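# Drape the cable over every hook on the wall

## Task

Get the cable hanging on each of the hooks mounted along the wall. The robot must not topple or finish the scene leaning, or the task counts as failed.

## Robot and tools

ROBOT. A LinearBot: a base that drives in any direction, a column about 1.7 m tall, and a carriage that slides on it (lift_m). The carriage carries a left and a right arm, each with six joints and a five-finger hand. The arm bases sit about 0.57 m + lift_m above the floor, and carriage parts hang about 0.15 m lower. A hand point reaches 0.78 m from its shoulder but only about 0.4 m below the arm base. Parked arm: joints 1 to 6 = 0, 0.05, 0.05, 1.45, 0, 0. Cameras: carriage_camera (fixed, looking forward and about 20 degrees down), left_wrist_camera and right_wrist_camera (on the little-finger side, aimed at that hand's point). Images are 672x504 pixels.

FRAMES. Base frame: origin on the floor below the base centre, x forward, y left, z up, in metres. The left_hand and right_hand readings are hand points in this frame; they often read a little high, more at long reach. base_odometry is in the frame the base had at scene start, counts wheel turns only (slip counts as travel), heading in rad, left positive, -3.142 to 3.142.

move. One action per call. "base" holds exactly one relative command, an offset from where the base last reported itself: translate_m (metres, forward +, -2 to 2), strafe_m (metres, left +, -2 to 2) or rotate_rad (radians, counter-clockwise +, -6.3 to 6.3). "joints" is one flat object keyed by joint name, covering both arms, lift and hands; every value is an absolute target, not an offset. lift_m: 0 to 1 m. For each side (left_/right_): joint1_rad -2.617 to 3.054 (arm swing about vertical, 0 forward, + left); joint2_rad 0 to 3.141 (shoulder: 0 upper arm back and level, 1.57 up, 3.14 forward); joint3_rad 0 to 3.141 (elbow, 0 folded, 3.14 straight); joint4_rad -1.57 to 1.57 (wrist pitch, + raises fingertips); joint5_rad -1.57 to 1.57 (wrist yaw, + turns fingertips right); joint6_rad -2.094 to 2.094 (hand roll, + clockwise seen from forearm). Hand keys, unitless -1 to 1, +1 open, -1 closed: hand_little, hand_ring, hand_middle, hand_index, hand_thumb_bend, hand_thumb_turn (-1 puts the thumb opposite the fingers). hand_force_limit (-1 to 1, about 0 to 10 N at the fingertip, 15 N for thumb motors) and hand_speed (-0.96 to 1) are settings. Both start at 0 and -0.8; close at -0.94 or slower for a gentle grip. "speeds" caps top speed for this action only: translate_m and strafe_m 0.02 to 0.5 m/s, rotate_rad 0.05 to 1.57 rad/s, lift_m 0.02 to 0.27 m/s (default 0.25). "min_time_s" (0.1 to 8 s) sets a floor on arm motion time; 2 or more keeps hands closer to a straight path and slows them. "cameras" lists camera names or ["all"]; [] gives none. "blocking" true (default) returns when everything rests; false returns in about 0.5 s while motion continues. An action ends after 14 to 15 s at most.

wait(seconds 0 to 10, cameras) lets time pass and returns state, early once moves finish. stop(cameras) brakes all running motions; the base still rolls a bit. zoom_image(camera, region [x0,y0,x1,y1] pixels, at most 504 by 504) enlarges part of that camera's newest image. show_instructions shows the reference pages. finished_scene(scene 1) ends the scene for good; the cable must stay hung without help.

RESULTS. base_status and joint_status per motion: moving, done, off_target (resting short, maybe still pushing), not_followed (withheld by the arm-clash check, "joint command not followed"), contact_stop or time_out (uncommanded stops; later queued calls in that reply are skipped, and the joint holds where it stopped). on_its_own lists what happened without a command; "held at" is a target. motor_effort gives percent of max, peak in brackets. <side>_hand_stopped_by gives six words for little, ring, middle, index, thumb_bend, thumb_turn: moving, target, force, stalled or fault. <side>_<motor>_load_n is fingertip force in N, + when pushed open; a lost grip shows as near 0. Motor temperatures list per-arm joint values; a MOTOR HOT line appears at 75 °C, and at 100 °C the arm goes limp for 30 to 60 s (limit_stop_at_motor_heat); resend targets afterwards.

CAUTIONS. The scene keeps running while you think; a stretched arm heats within minutes, faster with a load, so park arms when idle. Arms have no contact stop and keep pressing; hands moving without min_time_s can hit hard. The base at default speed hits hard; approach the wall slowly and back off about 0.2 m if pressed. Lowering the lift onto something presses hard. Never let the two arms press or strike each other, including fingers. With joint 2 below 0.8, turning joint 1 outward 0.5 rad or more can drive the elbow into the column. High carriage, stretched or loaded arms, pulling on held things and sudden stops risk tipping; watch for hand z rising on its own. Avoid drops, releasing moving objects, and excessive finger force.

Each tool is called after "Request:" as a command line: name --argument value for each argument, lists and objects as JSON in quotes; but a table of rows of numbers goes row by row, as --pt "numbers of a row", without its own name.

Reference images:

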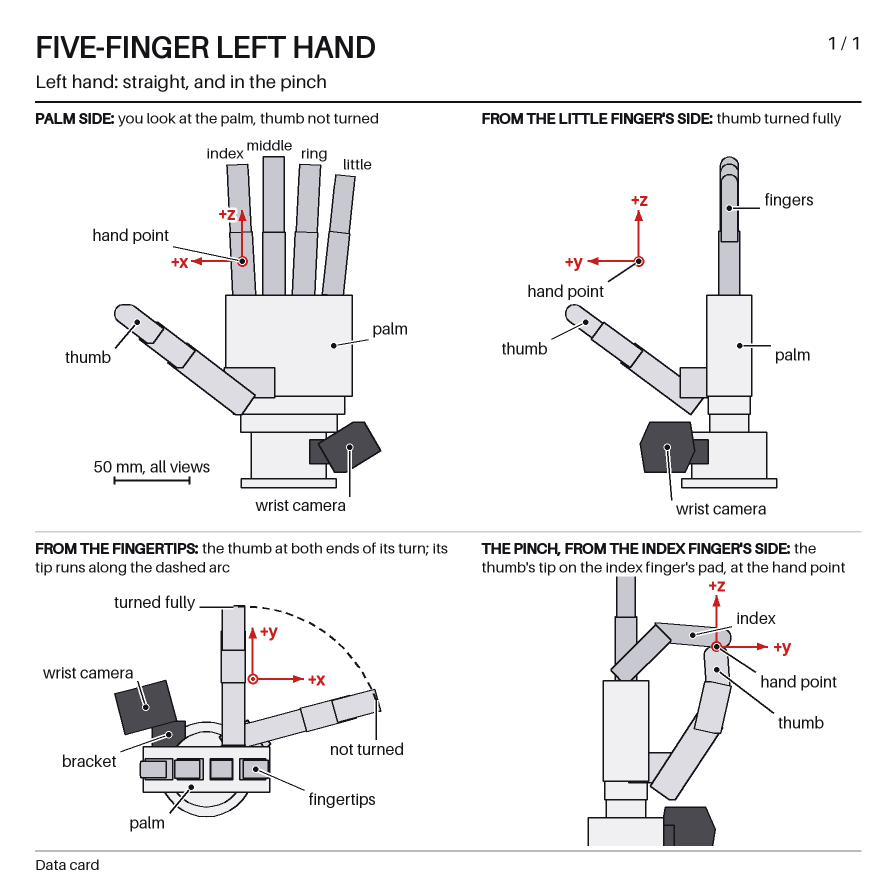

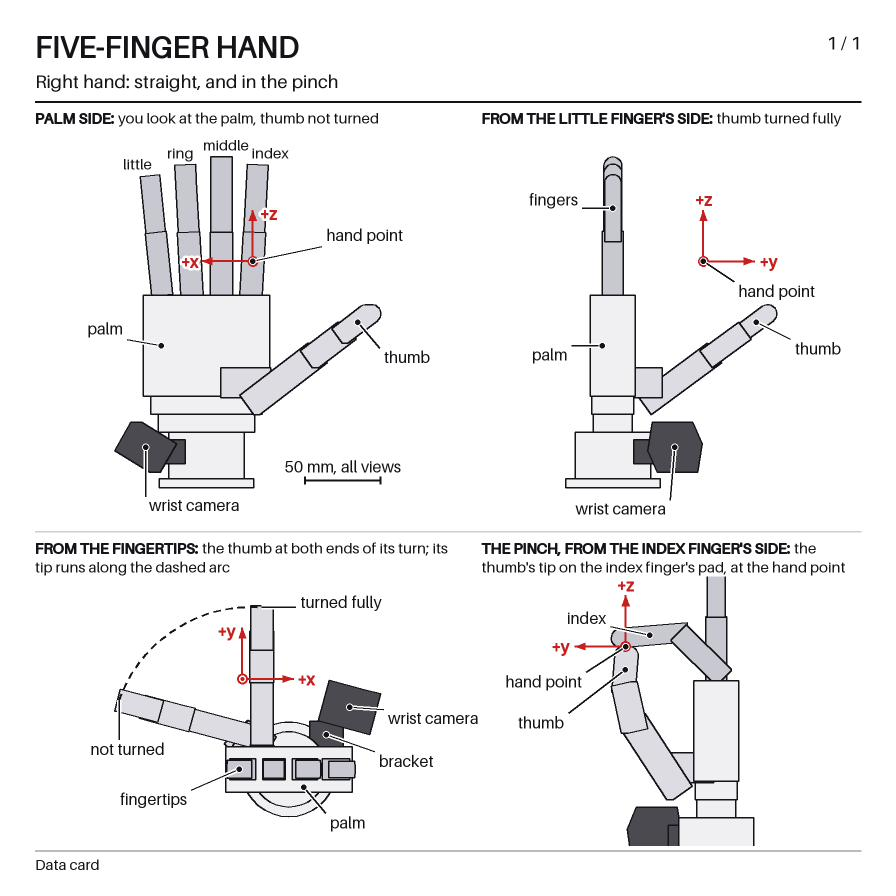

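## Session

Request:
move

Scene clock: 0.00 s.
Joint torques (N m): no reading
Motor temperatures (°C): left_arm=[28 31 33 34 27 26] | right_arm=[27 32 33 34 27 29]
base_odometry: x=+0.000 y=+0.000 heading=+0.000
base_status: not commanded
joint_positions: lift_m=+0.300 left_joint1_rad=-0.016 left_joint2_rad=+0.052 left_joint3_rad=+0.061 left_joint4_rad=+1.414 left_joint5_rad=+0.041 left_joint6_rad=-0.041 right_joint1_rad=-0.020 right_joint2_rad=+0.058 right_joint3_rad=+0.032 right_joint4_rad=+1.449 right_joint5_rad=-0.006 right_joint6_rad=+0.030 left_hand_little=+1.000 left_hand_ring=+1.000 left_hand_middle=+1.000 left_hand_index=+1.000 left_hand_thumb_turn=+1.000 left_hand_thumb_bend=+1.000 left_hand_force_limit=+0.000 left_hand_speed=-0.800 right_hand_little=+1.000 right_hand_ring=+1.000 right_hand_middle=+1.000 right_hand_index=+1.000 right_hand_thumb_turn=+1.000 right_hand_thumb_bend=+1.000 right_hand_force_limit=+0.000 right_hand_speed=-0.800
joint_status: not commanded
left_hand_stopped_by: target,target,target,target,target,target
right_hand_stopped_by: target,target,target,target,target,target
left_little_load_n: 0.0
left_ring_load_n: 0.0
left_middle_load_n: 0.0
left_index_load_n: 0.0
left_thumb_bend_load_n: 0.0
left_thumb_turn_load_n: 0.0
right_little_load_n: 0.0
right_ring_load_n: 0.0
right_middle_load_n: 0.0
right_index_load_n: 0.0
right_thumb_bend_load_n: 0.0
right_thumb_turn_load_n: 0.0
motor_effort: lift_m=+26 drive_wheels=-1
left_hand: x=+0.3257 y=+0.2731 z=+1.3014 quat_wxyz=(+0.684, -0.039, +0.066, -0.726) (m; base frame)
right_hand: x=+0.3295 y=-0.2840 z=+1.2959 quat_wxyz=(+0.709, -0.053, +0.051, -0.701) (m; base frame)
pictures: carriage_camera, left_wrist_camera, right_wrist_camera

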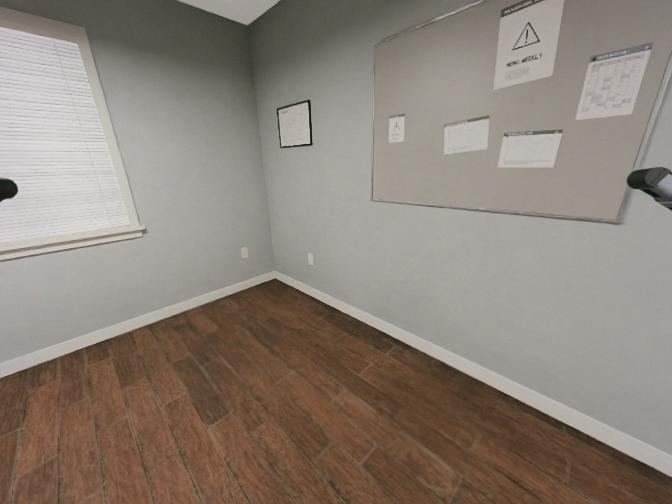

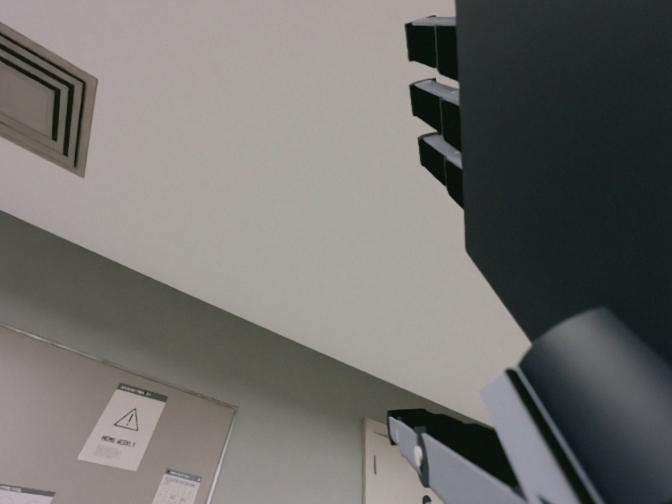

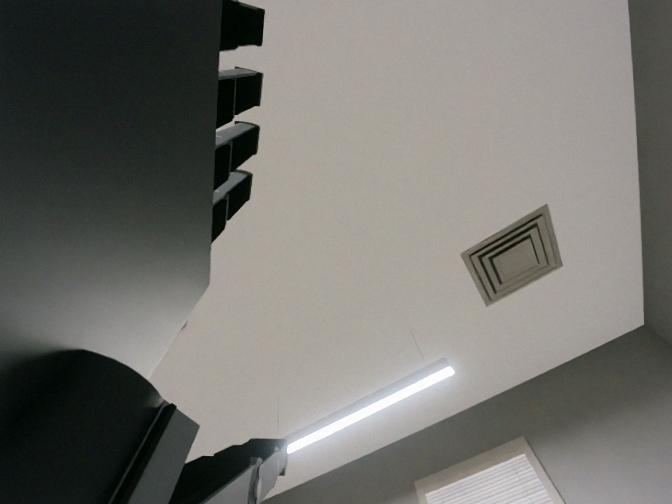

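Look around.

Request:
move --base '{"rotate_rad": -1.2}' --cameras '["carriage_camera"]'

Request:
move --base '{"rotate_rad": -1.2}' --cameras '["carriage_camera"]'

Request:
move --base '{"rotate_rad": -1.2}' --cameras '["carriage_camera"]'

Request:
move --base '{"rotate_rad": -1.2}' --cameras '["carriage_camera"]'

Scene clock: 37.17 s.
Joint torques (N m): left_arm=[0.29 2.89 5.46 -0.07 -0.09 0.07] | right_arm=[-0.13 2.97 5 0.11 0 0.06]
move: done
base_odometry: x=+0.000 y=+0.000 heading=-1.200
base_status: done
joint_positions: lift_m=+0.300 left_joint1_rad=-0.016 left_joint2_rad=+0.052 left_joint3_rad=+0.061 left_joint4_rad=+1.413 left_joint5_rad=+0.041 left_joint6_rad=-0.041 right_joint1_rad=-0.020 right_joint2_rad=+0.058 right_joint3_rad=+0.032 right_joint4_rad=+1.449 right_joint5_rad=-0.006 right_joint6_rad=+0.030 left_hand_little=+1.000 left_hand_ring=+1.000 left_hand_middle=+1.000 left_hand_index=+1.000 left_hand_thumb_turn=+1.000 left_hand_thumb_bend=+1.000 left_hand_force_limit=+0.000 left_hand_speed=-0.800 right_hand_little=+1.000 right_hand_ring=+1.000 right_hand_middle=+1.000 right_hand_index=+1.000 right_hand_thumb_turn=+1.000 right_hand_thumb_bend=+1.000 right_hand_force_limit=+0.000 right_hand_speed=-0.800
joint_status: not commanded
left_hand_stopped_by: target,target,target,target,target,target
right_hand_stopped_by: target,target,target,target,target,target
left_little_load_n: 0.0
left_ring_load_n: 0.0
left_middle_load_n: 0.0
left_index_load_n: 0.0
left_thumb_bend_load_n: 0.0
left_thumb_turn_load_n: 0.0
right_little_load_n: 0.0
right_ring_load_n: 0.0
right_middle_load_n: 0.0
right_index_load_n: 0.0
right_thumb_bend_load_n: 0.0
right_thumb_turn_load_n: 0.0
motor_effort: lift_m=+26(26) drive_wheels=+4(15)
left_hand: x=+0.3258 y=+0.2731 z=+1.3014 quat_wxyz=(+0.684, -0.039, +0.066, -0.726)
right_hand: x=+0.3295 y=-0.2840 z=+1.2959 quat_wxyz=(+0.709, -0.053, +0.051, -0.701)

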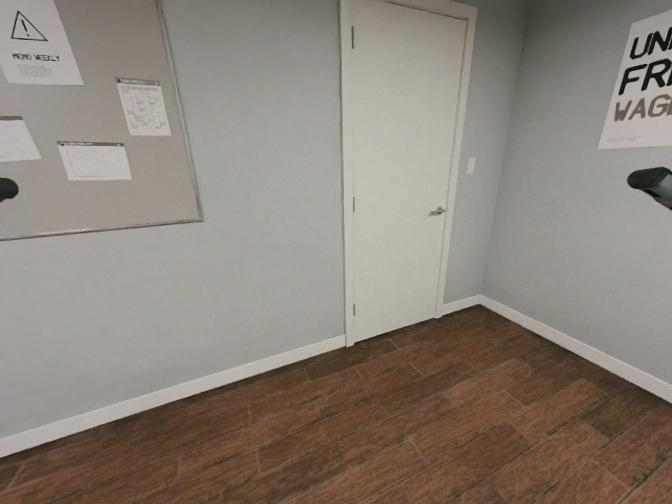

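Scene clock: 39.93 s.
Joint torques (N m): left_arm=[0.23 2.97 5.7 -0.1 -0.08 0.05] | right_arm=[-0.17 2.93 5.08 0.15 -0.03 0.06]
move: done
base_odometry: x=+0.000 y=+0.000 heading=-2.399
base_status: done
joint_positions: lift_m=+0.300 left_joint1_rad=-0.016 left_joint2_rad=+0.052 left_joint3_rad=+0.061 left_joint4_rad=+1.413 left_joint5_rad=+0.041 left_joint6_rad=-0.041 right_joint1_rad=-0.020 right_joint2_rad=+0.058 right_joint3_rad=+0.032 right_joint4_rad=+1.449 right_joint5_rad=-0.006 right_joint6_rad=+0.030 left_hand_little=+1.000 left_hand_ring=+1.000 left_hand_middle=+1.000 left_hand_index=+1.000 left_hand_thumb_turn=+1.000 left_hand_thumb_bend=+1.000 left_hand_force_limit=+0.000 left_hand_speed=-0.800 right_hand_little=+1.000 right_hand_ring=+1.000 right_hand_middle=+1.000 right_hand_index=+1.000 right_hand_thumb_turn=+1.000 right_hand_thumb_bend=+1.000 right_hand_force_limit=+0.000 right_hand_speed=-0.800
joint_status: not commanded
left_hand_stopped_by: target,target,target,target,target,target
right_hand_stopped_by: target,target,target,target,target,target
left_little_load_n: 0.0
left_ring_load_n: 0.0
left_middle_load_n: 0.0
left_index_load_n: 0.0
left_thumb_bend_load_n: 0.0
left_thumb_turn_load_n: 0.0
right_little_load_n: 0.0
right_ring_load_n: 0.0
right_middle_load_n: -0.5
right_index_load_n: 0.0
right_thumb_bend_load_n: 0.0
right_thumb_turn_load_n: 0.0
motor_effort: lift_m=+26(26) drive_wheels=+5(12)
left_hand: x=+0.3260 y=+0.2731 z=+1.3013 quat_wxyz=(+0.684, -0.039, +0.067, -0.726)
right_hand: x=+0.3295 y=-0.2840 z=+1.2959 quat_wxyz=(+0.709, -0.053, +0.051, -0.701)

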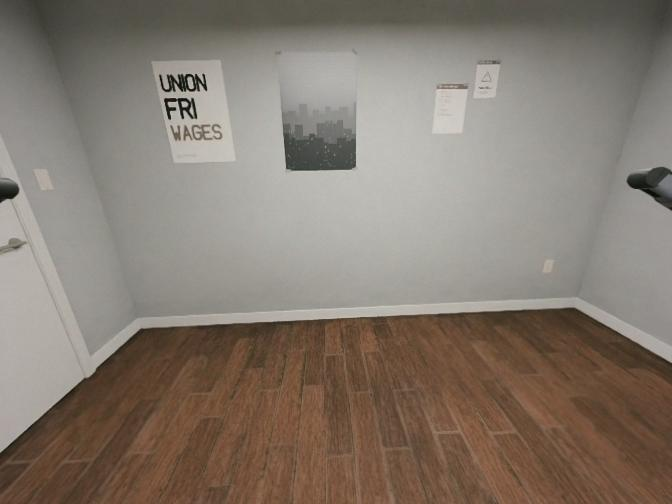

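Scene clock: 42.70 s.
Joint torques (N m): left_arm=[0.27 3.02 5.59 -0.11 -0.08 0.08] | right_arm=[-0.06 3.02 4.97 0.12 -0.02 0.07]
move: done
base_odometry: x=+0.000 y=+0.000 heading=+2.685
base_status: done
joint_positions: lift_m=+0.300 left_joint1_rad=-0.016 left_joint2_rad=+0.052 left_joint3_rad=+0.061 left_joint4_rad=+1.412 left_joint5_rad=+0.041 left_joint6_rad=-0.041 right_joint1_rad=-0.020 right_joint2_rad=+0.058 right_joint3_rad=+0.032 right_joint4_rad=+1.449 right_joint5_rad=-0.006 right_joint6_rad=+0.030 left_hand_little=+1.000 left_hand_ring=+1.000 left_hand_middle=+1.000 left_hand_index=+1.000 left_hand_thumb_turn=+1.000 left_hand_thumb_bend=+1.000 left_hand_force_limit=+0.000 left_hand_speed=-0.800 right_hand_little=+1.000 right_hand_ring=+1.000 right_hand_middle=+1.000 right_hand_index=+1.000 right_hand_thumb_turn=+1.000 right_hand_thumb_bend=+1.000 right_hand_force_limit=+0.000 right_hand_speed=-0.800
joint_status: not commanded
left_hand_stopped_by: target,target,target,target,target,target
right_hand_stopped_by: target,target,target,target,target,target
left_little_load_n: 0.0
left_ring_load_n: 0.0
left_middle_load_n: 0.0
left_index_load_n: 0.0
left_thumb_bend_load_n: 0.0
left_thumb_turn_load_n: 0.0
right_little_load_n: 0.0
right_ring_load_n: 0.0
right_middle_load_n: 0.0
right_index_load_n: 0.0
right_thumb_bend_load_n: 0.0
right_thumb_turn_load_n: 0.0
motor_effort: lift_m=+26(27) drive_wheels=+5(11)
left_hand: x=+0.3261 y=+0.2731 z=+1.3012 quat_wxyz=(+0.684, -0.039, +0.067, -0.726)
right_hand: x=+0.3295 y=-0.2840 z=+1.2959 quat_wxyz=(+0.709, -0.053, +0.051, -0.701)

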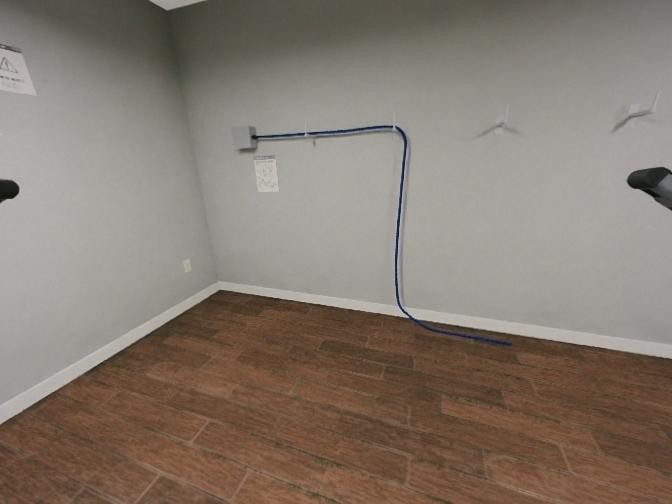

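Scene clock: 45.47 s.
Joint torques (N m): left_arm=[0.29 2.86 5.41 -0.08 -0.08 0.1] | right_arm=[-0.16 2.99 4.92 0.14 0.01 0.07]
Motor temperatures (°C): left_arm=[28 32 38 34 27 26] | right_arm=[26 33 35 33 27 29]
move: done
base_odometry: x=+0.000 y=+0.000 heading=+1.485
base_status: done
joint_positions: lift_m=+0.300 left_joint1_rad=-0.016 left_joint2_rad=+0.052 left_joint3_rad=+0.061 left_joint4_rad=+1.412 left_joint5_rad=+0.041 left_joint6_rad=-0.041 right_joint1_rad=-0.020 right_joint2_rad=+0.058 right_joint3_rad=+0.032 right_joint4_rad=+1.449 right_joint5_rad=-0.006 right_joint6_rad=+0.030 left_hand_little=+1.000 left_hand_ring=+1.000 left_hand_middle=+1.000 left_hand_index=+1.000 left_hand_thumb_turn=+1.000 left_hand_thumb_bend=+1.000 left_hand_force_limit=+0.000 left_hand_speed=-0.800 right_hand_little=+1.000 right_hand_ring=+1.000 right_hand_middle=+1.000 right_hand_index=+1.000 right_hand_thumb_turn=+1.000 right_hand_thumb_bend=+1.000 right_hand_force_limit=+0.000 right_hand_speed=-0.800
joint_status: not commanded
left_hand_stopped_by: target,target,target,target,target,target
right_hand_stopped_by: target,target,target,target,target,target
left_little_load_n: 0.0
left_ring_load_n: 0.0
left_middle_load_n: 0.0
left_index_load_n: 0.0
left_thumb_bend_load_n: 0.0
left_thumb_turn_load_n: 0.0
right_little_load_n: 0.0
right_ring_load_n: 0.0
right_middle_load_n: 0.0
right_index_load_n: 0.0
right_thumb_bend_load_n: 0.0
right_thumb_turn_load_n: 0.0
motor_effort: lift_m=+26(26) drive_wheels=+6(11)
left_hand: x=+0.3261 y=+0.2731 z=+1.3012 quat_wxyz=(+0.684, -0.039, +0.067, -0.726)
right_hand: x=+0.3295 y=-0.2840 z=+1.2959 quat_wxyz=(+0.709, -0.053, +0.051, -0.701)

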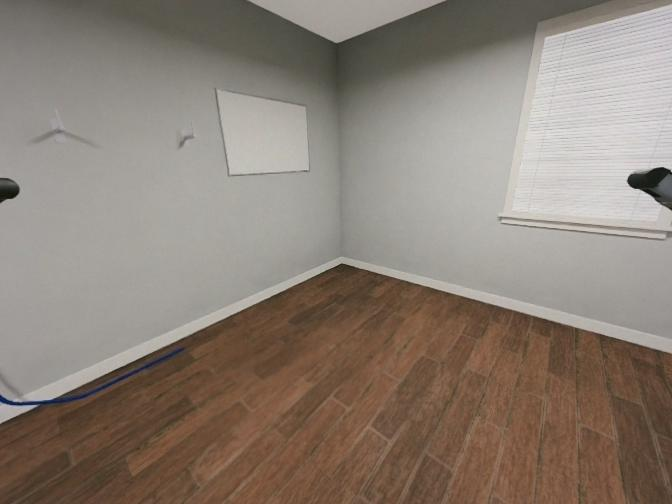

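Request:
move --base '{"rotate_rad": 0.83}' --cameras '["carriage_camera"]'

Scene clock: 51.83 s.
Joint torques (N m): left_arm=[0.31 3.07 5.5 -0.05 -0.01 0.09] | right_arm=[-0.14 2.86 4.98 0.15 -0.02 0.07]
move: done
base_odometry: x=+0.000 y=+0.000 heading=+2.314
base_status: done
joint_positions: lift_m=+0.300 left_joint1_rad=-0.016 left_joint2_rad=+0.052 left_joint3_rad=+0.061 left_joint4_rad=+1.412 left_joint5_rad=+0.041 left_joint6_rad=-0.041 right_joint1_rad=-0.020 right_joint2_rad=+0.058 right_joint3_rad=+0.032 right_joint4_rad=+1.448 right_joint5_rad=-0.006 right_joint6_rad=+0.030 left_hand_little=+1.000 left_hand_ring=+1.000 left_hand_middle=+1.000 left_hand_index=+1.000 left_hand_thumb_turn=+1.000 left_hand_thumb_bend=+1.000 left_hand_force_limit=+0.000 left_hand_speed=-0.800 right_hand_little=+1.000 right_hand_ring=+1.000 right_hand_middle=+1.000 right_hand_index=+1.000 right_hand_thumb_turn=+1.000 right_hand_thumb_bend=+1.000 right_hand_force_limit=+0.000 right_hand_speed=-0.800
joint_status: not commanded
left_hand_stopped_by: target,target,target,target,target,target
right_hand_stopped_by: target,target,target,target,target,target
left_little_load_n: 0.0
left_ring_load_n: 0.0
left_middle_load_n: 0.0
left_index_load_n: 0.0
left_thumb_bend_load_n: 0.0
left_thumb_turn_load_n: 0.0
right_little_load_n: 0.0
right_ring_load_n: 0.0
right_middle_load_n: 0.0
right_index_load_n: 0.0
right_thumb_bend_load_n: 0.0
right_thumb_turn_load_n: 0.0
motor_effort: lift_m=+26(26) drive_wheels=+9(13)
left_hand: x=+0.3261 y=+0.2731 z=+1.3012 quat_wxyz=(+0.684, -0.039, +0.067, -0.726)
right_hand: x=+0.3298 y=-0.2840 z=+1.2957 quat_wxyz=(+0.709, -0.053, +0.052, -0.701)

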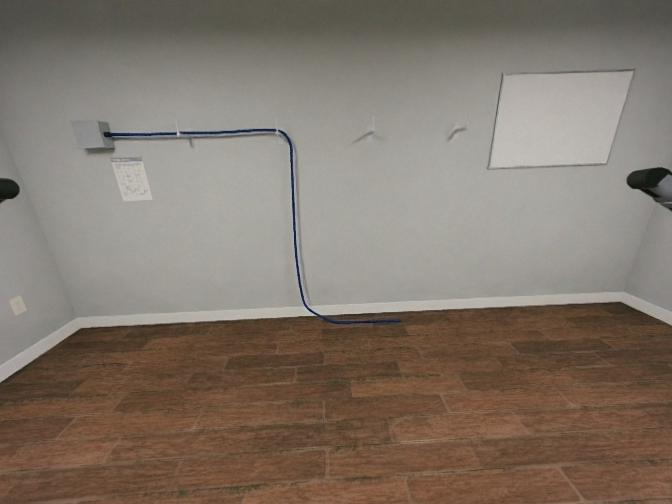

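Request:
zoom_image --camera "carriage_camera" --region '[60, 90, 310, 210]'

Request:
zoom_image --camera "carriage_camera" --region '[260, 90, 510, 210]'

Request:
zoom_image --camera "carriage_camera" --region '[260, 240, 440, 350]'

Scaled by 2.016 from the camera's image (finer frame: 960x720).

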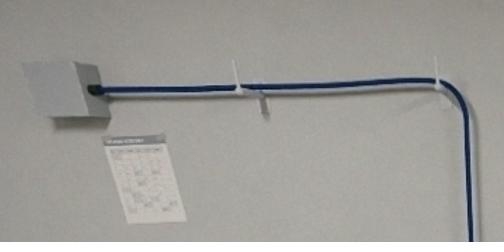

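Scaled by 2.016 from the camera's image (finer frame: 960x720).

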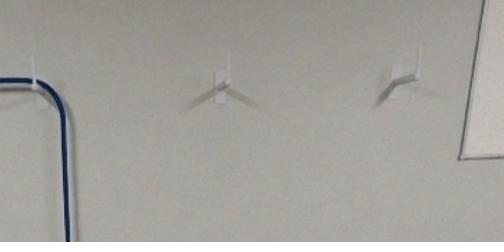

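Scaled by 2.800 from the camera's image (finer frame: 960x720).

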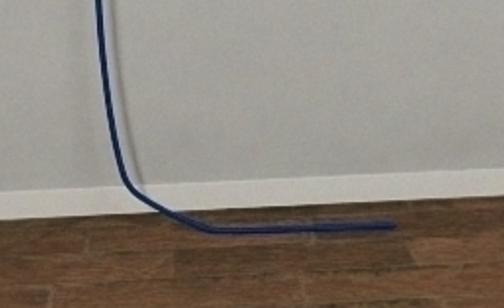

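Request:
move --joints '{"right_joint1_rad": 0, "right_joint2_rad": 1.0, "right_joint3_rad": 1.3, "right_joint4_rad": -0.3, "right_joint5_rad": 0, "right_joint6_rad": 0}' --cameras '["all"]'

Scene clock: 80.83 s.
Joint torques (N m): left_arm=[0.29 2.97 5.6 -0.09 -0.06 0.08] | right_arm=[0.28 -1.48 8.27 2.27 0.04 -0.03]
move: done
base_odometry: x=+0.000 y=+0.000 heading=+2.314
base_status: not commanded
joint_positions: lift_m=+0.300 left_joint1_rad=-0.016 left_joint2_rad=+0.052 left_joint3_rad=+0.061 left_joint4_rad=+1.412 left_joint5_rad=+0.041 left_joint6_rad=-0.041 right_joint1_rad=-0.006 right_joint2_rad=+0.999 right_joint3_rad=+1.264 right_joint4_rad=-0.296 right_joint5_rad=-0.006 right_joint6_rad=+0.007 left_hand_little=+1.000 left_hand_ring=+1.000 left_hand_middle=+1.000 left_hand_index=+1.000 left_hand_thumb_turn=+1.000 left_hand_thumb_bend=+1.000 left_hand_force_limit=+0.000 left_hand_speed=-0.800 right_hand_little=+1.000 right_hand_ring=+1.000 right_hand_middle=+1.000 right_hand_index=+1.000 right_hand_thumb_turn=+1.000 right_hand_thumb_bend=+1.000 right_hand_force_limit=+0.000 right_hand_speed=-0.800
joint_status: all done
left_hand_stopped_by: target,target,target,target,target,target
right_hand_stopped_by: target,target,target,target,target,target
left_little_load_n: 0.0
left_ring_load_n: 0.0
left_middle_load_n: 0.0
left_index_load_n: -0.5
left_thumb_bend_load_n: 0.0
left_thumb_turn_load_n: 0.0
right_little_load_n: 0.0
right_ring_load_n: 0.0
right_middle_load_n: 0.0
right_index_load_n: 0.0
right_thumb_bend_load_n: 0.0
right_thumb_turn_load_n: -0.5
motor_effort: lift_m=+26(26) drive_wheels=+8(9)
left_hand: x=+0.3261 y=+0.2731 z=+1.3012 quat_wxyz=(+0.684, -0.039, +0.067, -0.726)
right_hand: x=+0.5921 y=-0.2853 z=+1.2464 quat_wxyz=(+0.494, -0.506, +0.509, -0.490)
pictures: carriage_camera, left_wrist_camera, right_wrist_camera

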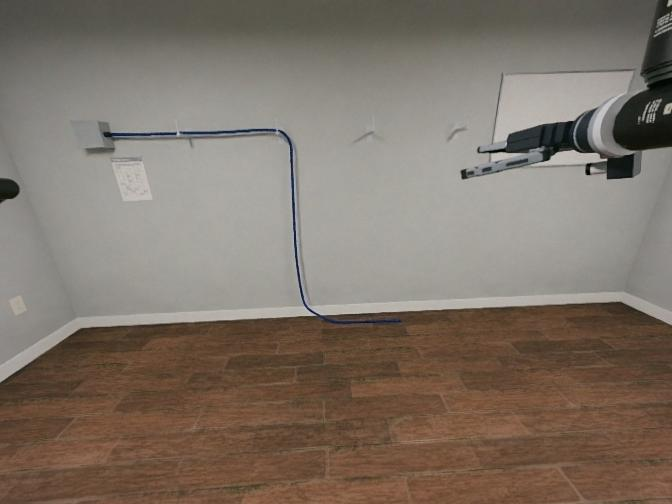

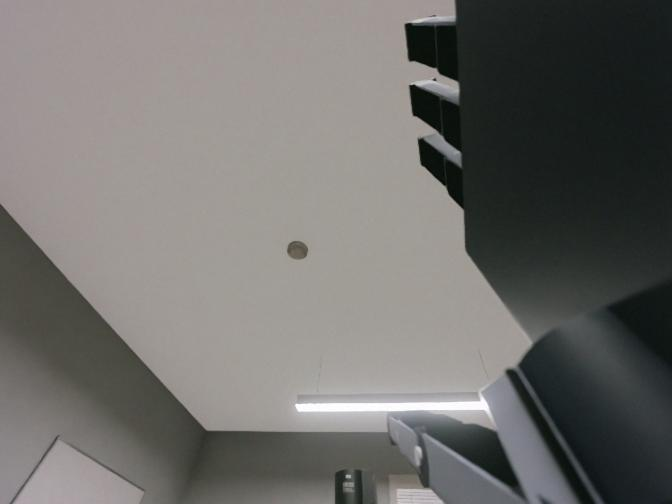

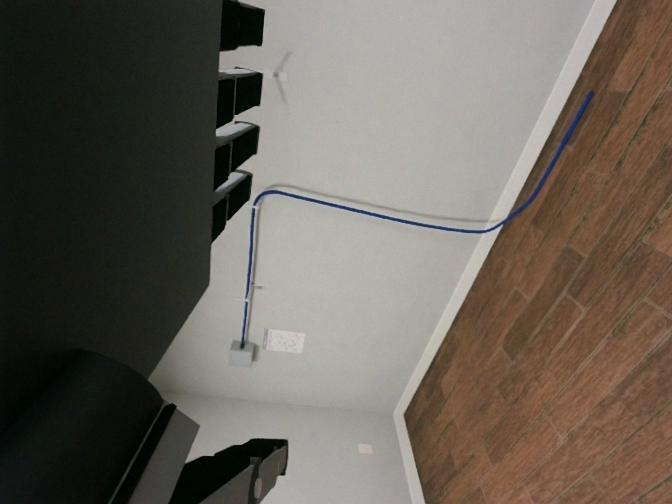

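Request:
move --joints '{"right_joint2_rad": 1.3, "right_joint3_rad": 1.3, "right_joint4_rad": 0}' --base '{"rotate_rad": 0.078}'

Request:
move --joints '{"right_joint2_rad": 1.3, "right_joint3_rad": 1.0, "right_joint4_rad": 0.3}' --cameras '["carriage_camera"]'

Scene clock: 105.10 s.
Joint torques (N m): left_arm=[0.14 2.99 5.71 -0.1 -0.09 0.03] | right_arm=[0.13 -5.07 7.82 2.64 0.03 -0.03]
Motor temperatures (°C): left_arm=[28 32 39 33 27 26] | right_arm=[26 32 41 39 27 29]
move: done
base_odometry: x=+0.000 y=+0.000 heading=+2.392
base_status: done
joint_positions: lift_m=+0.300 left_joint1_rad=-0.016 left_joint2_rad=+0.052 left_joint3_rad=+0.061 left_joint4_rad=+1.413 left_joint5_rad=+0.041 left_joint6_rad=-0.041 right_joint1_rad=-0.002 right_joint2_rad=+1.311 right_joint3_rad=+1.278 right_joint4_rad=-0.031 right_joint5_rad=-0.006 right_joint6_rad=+0.007 left_hand_little=+1.000 left_hand_ring=+1.000 left_hand_middle=+1.000 left_hand_index=+1.000 left_hand_thumb_turn=+1.000 left_hand_thumb_bend=+1.000 left_hand_force_limit=+0.000 left_hand_speed=-0.800 right_hand_little=+1.000 right_hand_ring=+1.000 right_hand_middle=+1.000 right_hand_index=+1.000 right_hand_thumb_turn=+1.000 right_hand_thumb_bend=+1.000 right_hand_force_limit=+0.000 right_hand_speed=-0.800
joint_status: all done
left_hand_stopped_by: target,target,target,target,target,target
right_hand_stopped_by: target,target,target,target,target,target
left_little_load_n: 0.0
left_ring_load_n: 0.0
left_middle_load_n: 0.0
left_index_load_n: 0.0
left_thumb_bend_load_n: 0.5
left_thumb_turn_load_n: 0.0
right_little_load_n: 0.0
right_ring_load_n: 0.0
right_middle_load_n: 0.0
right_index_load_n: 0.0
right_thumb_bend_load_n: 0.0
right_thumb_turn_load_n: -0.5
motor_effort: lift_m=+26(26) drive_wheels=+6(15)
left_hand: x=+0.3260 y=+0.2731 z=+1.3013 quat_wxyz=(+0.684, -0.039, +0.067, -0.726)
right_hand: x=+0.6908 y=-0.2842 z=+1.2001 quat_wxyz=(+0.486, -0.515, +0.517, -0.481)
pictures: none

Scene clock: 106.30 s.
Joint torques (N m): left_arm=[0.32 2.93 5.71 -0.09 -0.11 0.07] | right_arm=[-0.01 -4.83 5.89 2.69 0.02 -0.04]
move: done
base_odometry: x=+0.000 y=+0.000 heading=+2.392
base_status: not commanded
joint_positions: lift_m=+0.300 left_joint1_rad=-0.016 left_joint2_rad=+0.052 left_joint3_rad=+0.061 left_joint4_rad=+1.413 left_joint5_rad=+0.041 left_joint6_rad=-0.041 right_joint1_rad=-0.002 right_joint2_rad=+1.308 right_joint3_rad=+1.003 right_joint4_rad=+0.268 right_joint5_rad=-0.006 right_joint6_rad=+0.007 left_hand_little=+1.000 left_hand_ring=+1.000 left_hand_middle=+1.000 left_hand_index=+1.000 left_hand_thumb_turn=+1.000 left_hand_thumb_bend=+1.000 left_hand_force_limit=+0.000 left_hand_speed=-0.800 right_hand_little=+1.000 right_hand_ring=+1.000 right_hand_middle=+1.000 right_hand_index=+1.000 right_hand_thumb_turn=+1.000 right_hand_thumb_bend=+1.000 right_hand_force_limit=+0.000 right_hand_speed=-0.800
joint_status: all done
left_hand_stopped_by: target,target,target,target,target,target
right_hand_stopped_by: target,target,target,target,target,target
left_little_load_n: 0.0
left_ring_load_n: 0.0
left_middle_load_n: 0.0
left_index_load_n: 0.0
left_thumb_bend_load_n: 0.0
left_thumb_turn_load_n: 0.0
right_little_load_n: 0.0
right_ring_load_n: 0.0
right_middle_load_n: 0.0
right_index_load_n: 0.0
right_thumb_bend_load_n: 0.0
right_thumb_turn_load_n: 0.0
motor_effort: lift_m=+26(26) drive_wheels=+7(8)
left_hand: x=+0.3260 y=+0.2731 z=+1.3013 quat_wxyz=(+0.684, -0.039, +0.067, -0.726)
right_hand: x=+0.6969 y=-0.2842 z=+1.1396 quat_wxyz=(+0.494, -0.508, +0.510, -0.488)

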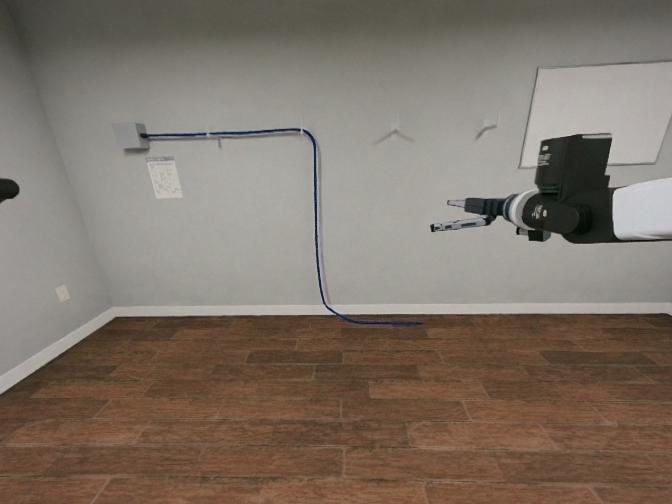

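Request:
move --joints '{"lift_m": 0.05, "right_joint1_rad": 0, "right_joint2_rad": 1.2, "right_joint3_rad": 0.214, "right_joint4_rad": 0.986, "right_joint5_rad": 0, "right_joint6_rad": 1.57, "right_hand_thumb_turn": -1}' --base '{"translate_m": 1.0}' --speeds '{"translate_m": 0.3}'

Request:
move --base '{"strafe_m": 0.22}' --speeds '{"strafe_m": 0.2}' --cameras '["carriage_camera", "right_wrist_camera"]'

Scene clock: 137.70 s.
Joint torques (N m): left_arm=[0.24 2.96 5.64 -0.06 -0.08 0.03] | right_arm=[-0.02 -3.6 5.04 2.62 0.03 0.17]
Motor temperatures (°C): left_arm=[28 32 40 33 27 26] | right_arm=[26 33 39 44 27 29]
move: done
base_odometry: x=-0.733 y=+0.680 heading=+2.393
base_status: done
joint_positions: lift_m=+0.050 left_joint1_rad=-0.016 left_joint2_rad=+0.052 left_joint3_rad=+0.061 left_joint4_rad=+1.414 left_joint5_rad=+0.041 left_joint6_rad=-0.041 right_joint1_rad=-0.002 right_joint2_rad=+1.214 right_joint3_rad=+0.214 right_joint4_rad=+0.958 right_joint5_rad=-0.006 right_joint6_rad=+1.563 left_hand_little=+1.000 left_hand_ring=+1.000 left_hand_middle=+1.000 left_hand_index=+1.000 left_hand_thumb_turn=+1.000 left_hand_thumb_bend=+1.000 left_hand_force_limit=+0.000 left_hand_speed=-0.800 right_hand_little=+1.000 right_hand_ring=+1.000 right_hand_middle=+1.000 right_hand_index=+1.000 right_hand_thumb_turn=-1.000 right_hand_thumb_bend=+1.000 right_hand_force_limit=+0.000 right_hand_speed=-0.800
joint_status: all done
left_hand_stopped_by: target,target,target,target,target,target
right_hand_stopped_by: target,target,target,target,target,target
left_little_load_n: 0.0
left_ring_load_n: 0.0
left_middle_load_n: 0.0
left_index_load_n: 0.0
left_thumb_bend_load_n: 0.0
left_thumb_turn_load_n: 0.0
right_little_load_n: 0.0
right_ring_load_n: 0.0
right_middle_load_n: 0.0
right_index_load_n: 0.0
right_thumb_bend_load_n: 0.0
right_thumb_turn_load_n: -0.5
motor_effort: lift_m=+25(25) drive_wheels=-9(18)
left_hand: x=+0.3256 y=+0.2731 z=+1.0516 quat_wxyz=(+0.684, -0.038, +0.066, -0.726)
right_hand: x=+0.6077 y=-0.2549 z=+0.8132 quat_wxyz=(+0.692, -0.004, +0.722, -0.001)
pictures: none

Scene clock: 139.90 s.
Joint torques (N m): left_arm=[0.21 2.88 5.52 -0.06 -0.11 0.07] | right_arm=[-0.03 -3.32 5.01 2.61 0.03 0.17]
move: done
base_odometry: x=-0.883 y=+0.519 heading=+2.393
base_status: done
joint_positions: lift_m=+0.050 left_joint1_rad=-0.015 left_joint2_rad=+0.052 left_joint3_rad=+0.061 left_joint4_rad=+1.414 left_joint5_rad=+0.041 left_joint6_rad=-0.041 right_joint1_rad=-0.001 right_joint2_rad=+1.212 right_joint3_rad=+0.214 right_joint4_rad=+0.960 right_joint5_rad=-0.005 right_joint6_rad=+1.563 left_hand_little=+1.000 left_hand_ring=+1.000 left_hand_middle=+1.000 left_hand_index=+1.000 left_hand_thumb_turn=+1.000 left_hand_thumb_bend=+1.000 left_hand_force_limit=+0.000 left_hand_speed=-0.800 right_hand_little=+1.000 right_hand_ring=+1.000 right_hand_middle=+1.000 right_hand_index=+1.000 right_hand_thumb_turn=-1.000 right_hand_thumb_bend=+1.000 right_hand_force_limit=+0.000 right_hand_speed=-0.800
joint_status: not commanded
left_hand_stopped_by: target,target,target,target,target,target
right_hand_stopped_by: target,target,target,target,target,target
left_little_load_n: 0.0
left_ring_load_n: 0.0
left_middle_load_n: 0.0
left_index_load_n: 0.0
left_thumb_bend_load_n: 0.0
left_thumb_turn_load_n: 0.0
right_little_load_n: 0.0
right_ring_load_n: 0.0
right_middle_load_n: 0.0
right_index_load_n: 0.0
right_thumb_bend_load_n: 0.0
right_thumb_turn_load_n: -0.5
motor_effort: lift_m=+25(25) drive_wheels=-3(9)
left_hand: x=+0.3255 y=+0.2731 z=+1.0516 quat_wxyz=(+0.684, -0.038, +0.066, -0.726)
right_hand: x=+0.6074 y=-0.2548 z=+0.8145 quat_wxyz=(+0.694, -0.004, +0.720, -0.001)

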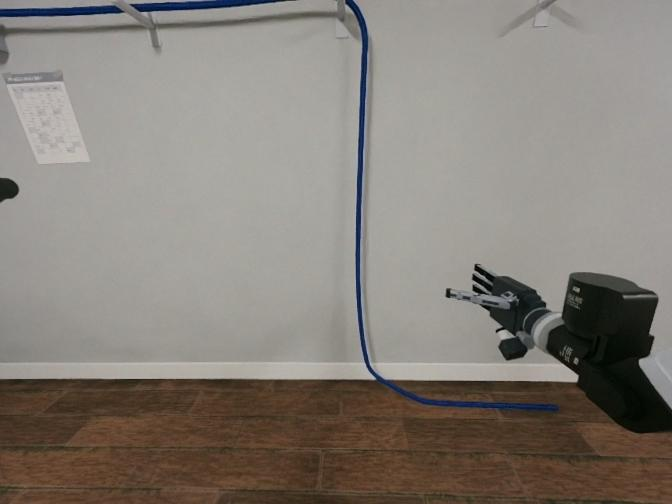

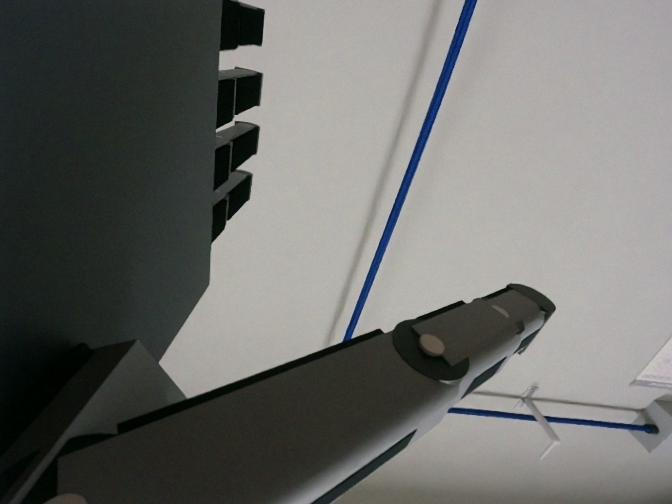

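Request:
move --joints '{"lift_m": 0.65}' --cameras '["carriage_camera", "right_wrist_camera"]'

Request:
zoom_image --camera "carriage_camera" --region '[250, 200, 450, 350]'

Request:
zoom_image --camera "carriage_camera" --region '[420, 200, 620, 350]'

Scene clock: 150.23 s.
Joint torques (N m): left_arm=[0.18 2.95 5.45 -0.07 -0.08 0.09] | right_arm=[-0.02 -3.21 5.12 2.47 0 0.12]
move: done
base_odometry: x=-0.883 y=+0.519 heading=+2.393
base_status: not commanded
joint_positions: lift_m=+0.650 left_joint1_rad=-0.015 left_joint2_rad=+0.052 left_joint3_rad=+0.061 left_joint4_rad=+1.414 left_joint5_rad=+0.041 left_joint6_rad=-0.041 right_joint1_rad=-0.001 right_joint2_rad=+1.209 right_joint3_rad=+0.213 right_joint4_rad=+0.972 right_joint5_rad=-0.005 right_joint6_rad=+1.563 left_hand_little=+1.000 left_hand_ring=+1.000 left_hand_middle=+1.000 left_hand_index=+1.000 left_hand_thumb_turn=+1.000 left_hand_thumb_bend=+1.000 left_hand_force_limit=+0.000 left_hand_speed=-0.800 right_hand_little=+1.000 right_hand_ring=+1.000 right_hand_middle=+1.000 right_hand_index=+1.000 right_hand_thumb_turn=-1.000 right_hand_thumb_bend=+1.000 right_hand_force_limit=+0.000 right_hand_speed=-0.800
joint_status: all done
left_hand_stopped_by: target,target,target,target,target,target
right_hand_stopped_by: target,target,target,target,target,target
left_little_load_n: 0.0
left_ring_load_n: 0.0
left_middle_load_n: 0.0
left_index_load_n: 0.0
left_thumb_bend_load_n: 0.0
left_thumb_turn_load_n: 0.0
right_little_load_n: 0.0
right_ring_load_n: 0.0
right_middle_load_n: 0.0
right_index_load_n: 0.0
right_thumb_bend_load_n: 0.0
right_thumb_turn_load_n: 0.0
motor_effort: lift_m=+27(34) drive_wheels=-3(4)
left_hand: x=+0.3255 y=+0.2731 z=+1.6514 quat_wxyz=(+0.684, -0.038, +0.066, -0.726)
right_hand: x=+0.6069 y=-0.2548 z=+1.4182 quat_wxyz=(+0.699, -0.004, +0.716, -0.001)

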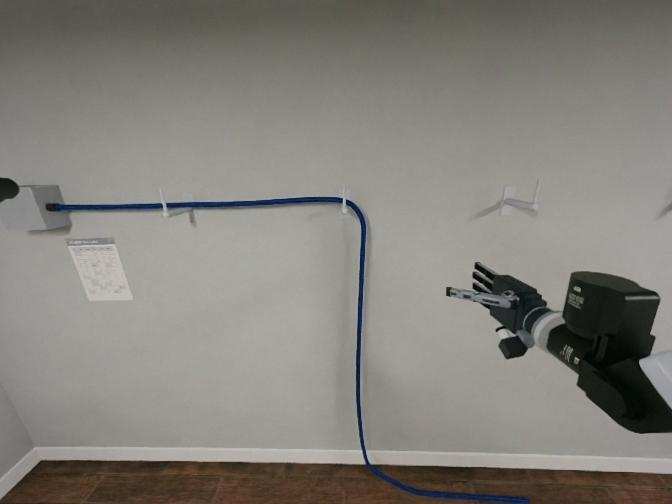

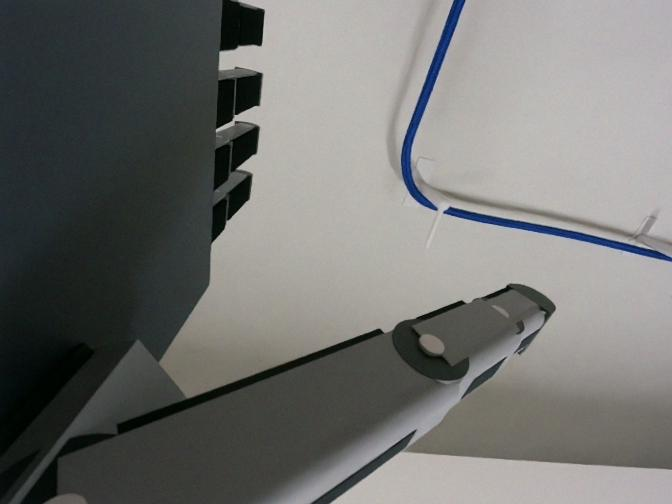

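Scaled by 2.520 from the camera's image (finer frame: 960x720).

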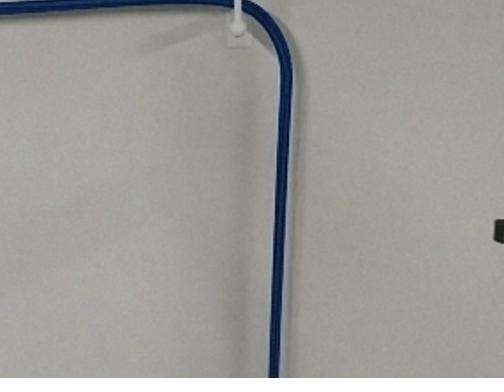

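Scaled by 2.520 from the camera's image (finer frame: 960x720).

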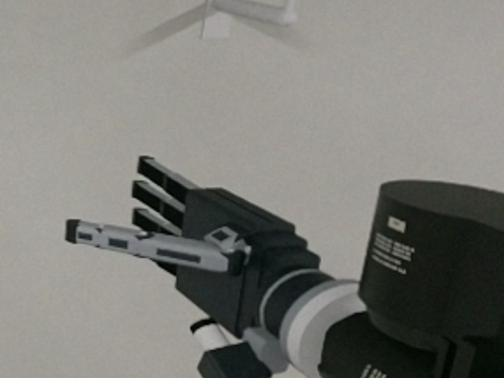

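Request:
zoom_image --camera "carriage_camera" --region '[470, 160, 570, 235]'

Request:
zoom_image --camera "carriage_camera" --region '[300, 165, 400, 240]'

Request:
zoom_image --camera "right_wrist_camera" --region '[380, 130, 500, 270]'

Scaled by 5.040 from the camera's image (finer frame: 960x720).

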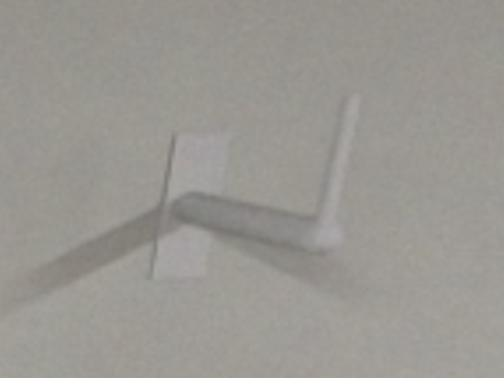

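Scaled by 5.040 from the camera's image (finer frame: 960x720).

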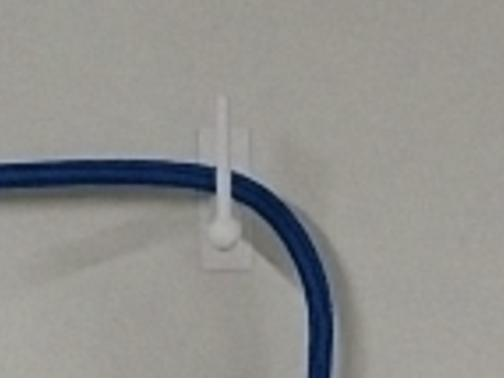

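Scaled by 3.600 from the camera's image (finer frame: 960x720).

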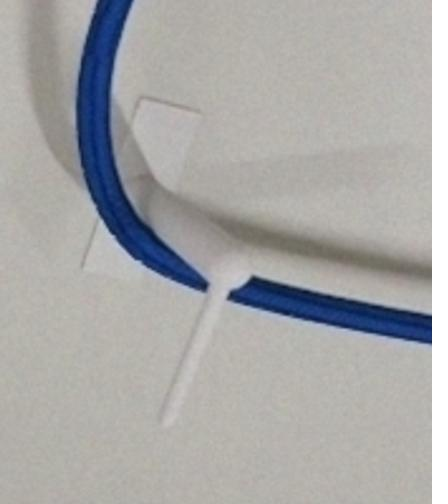

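Request:
move --joints '{"lift_m": 0.07, "right_hand_index": 0.4, "right_hand_middle": 0.4, "right_hand_ring": 0.4, "right_hand_little": 0.4}' --base '{"rotate_rad": -0.028}'

Request:
move --base '{"translate_m": 0.38}' --speeds '{"translate_m": 0.15}' --cameras '["carriage_camera", "right_wrist_camera"]'

Scene clock: 179.37 s.
Joint torques (N m): left_arm=[0.17 3.07 5.67 -0.05 -0.1 0.06] | right_arm=[0.05 -3.11 5.12 2.48 -0.02 0.14]
move: done
base_odometry: x=-0.883 y=+0.519 heading=+2.366
base_status: done
joint_positions: lift_m=+0.070 left_joint1_rad=-0.015 left_joint2_rad=+0.052 left_joint3_rad=+0.061 left_joint4_rad=+1.414 left_joint5_rad=+0.041 left_joint6_rad=-0.041 right_joint1_rad=-0.002 right_joint2_rad=+1.207 right_joint3_rad=+0.213 right_joint4_rad=+0.971 right_joint5_rad=-0.003 right_joint6_rad=+1.563 left_hand_little=+1.000 left_hand_ring=+1.000 left_hand_middle=+1.000 left_hand_index=+1.000 left_hand_thumb_turn=+1.000 left_hand_thumb_bend=+1.000 left_hand_force_limit=+0.000 left_hand_speed=-0.800 right_hand_little=+0.400 right_hand_ring=+0.400 right_hand_middle=+0.400 right_hand_index=+0.400 right_hand_thumb_turn=-1.000 right_hand_thumb_bend=+1.000 right_hand_force_limit=+0.000 right_hand_speed=-0.800
joint_status: all done
left_hand_stopped_by: target,target,target,target,target,target
right_hand_stopped_by: target,target,target,target,target,target
left_little_load_n: 0.0
left_ring_load_n: 0.0
left_middle_load_n: 0.0
left_index_load_n: 0.0
left_thumb_bend_load_n: 0.5
left_thumb_turn_load_n: 0.0
right_little_load_n: 0.0
right_ring_load_n: 0.0
right_middle_load_n: 0.0
right_index_load_n: 0.0
right_thumb_bend_load_n: 0.5
right_thumb_turn_load_n: -0.5
motor_effort: lift_m=+25(26) drive_wheels=-8(10)
left_hand: x=+0.3255 y=+0.2731 z=+1.0716 quat_wxyz=(+0.684, -0.038, +0.066, -0.726)
right_hand: x=+0.6068 y=-0.2554 z=+0.8392 quat_wxyz=(+0.699, -0.003, +0.715, -0.002)
pictures: none

Scene clock: 182.80 s.
Joint torques (N m): left_arm=[0.2 3.12 5.71 -0.09 -0.11 0.09] | right_arm=[-0.13 -2.91 5.14 2.48 -0.02 0.14]
move: done
base_odometry: x=-1.155 y=+0.785 heading=+2.367
base_status: done
joint_positions: lift_m=+0.070 left_joint1_rad=-0.015 left_joint2_rad=+0.052 left_joint3_rad=+0.061 left_joint4_rad=+1.414 left_joint5_rad=+0.041 left_joint6_rad=-0.041 right_joint1_rad=-0.002 right_joint2_rad=+1.207 right_joint3_rad=+0.213 right_joint4_rad=+0.972 right_joint5_rad=-0.003 right_joint6_rad=+1.563 left_hand_little=+1.000 left_hand_ring=+1.000 left_hand_middle=+1.000 left_hand_index=+1.000 left_hand_thumb_turn=+1.000 left_hand_thumb_bend=+1.000 left_hand_force_limit=+0.000 left_hand_speed=-0.800 right_hand_little=+0.400 right_hand_ring=+0.400 right_hand_middle=+0.400 right_hand_index=+0.400 right_hand_thumb_turn=-1.000 right_hand_thumb_bend=+1.000 right_hand_force_limit=+0.000 right_hand_speed=-0.800
joint_status: not commanded
left_hand_stopped_by: target,target,target,target,target,target
right_hand_stopped_by: target,target,target,target,target,target
left_little_load_n: 0.0
left_ring_load_n: 0.0
left_middle_load_n: 0.0
left_index_load_n: 0.0
left_thumb_bend_load_n: 0.0
left_thumb_turn_load_n: 0.0
right_little_load_n: 0.0
right_ring_load_n: 0.0
right_middle_load_n: 0.0
right_index_load_n: 0.0
right_thumb_bend_load_n: 0.0
right_thumb_turn_load_n: -0.5
motor_effort: lift_m=+25(25) drive_wheels=-6(10)
left_hand: x=+0.3255 y=+0.2731 z=+1.0716 quat_wxyz=(+0.684, -0.038, +0.066, -0.726)
right_hand: x=+0.6068 y=-0.2554 z=+0.8393 quat_wxyz=(+0.699, -0.003, +0.715, -0.002)

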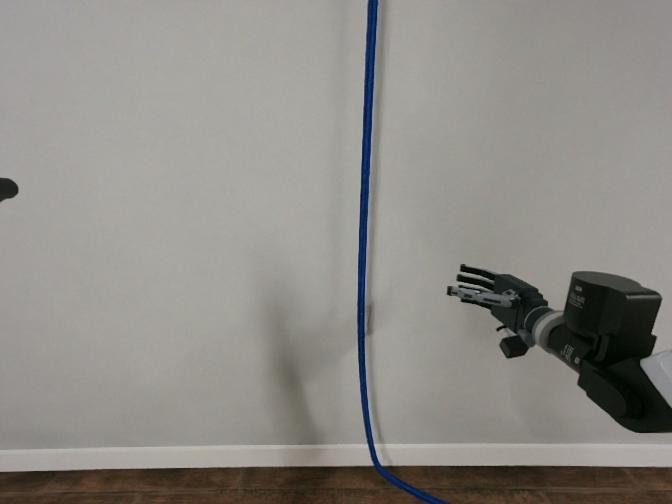

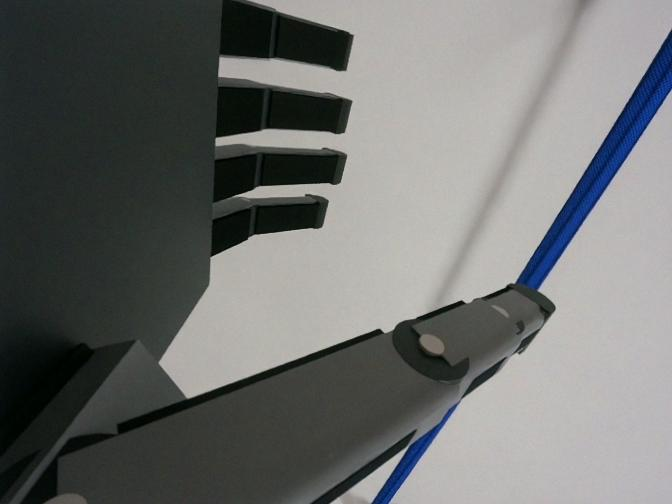

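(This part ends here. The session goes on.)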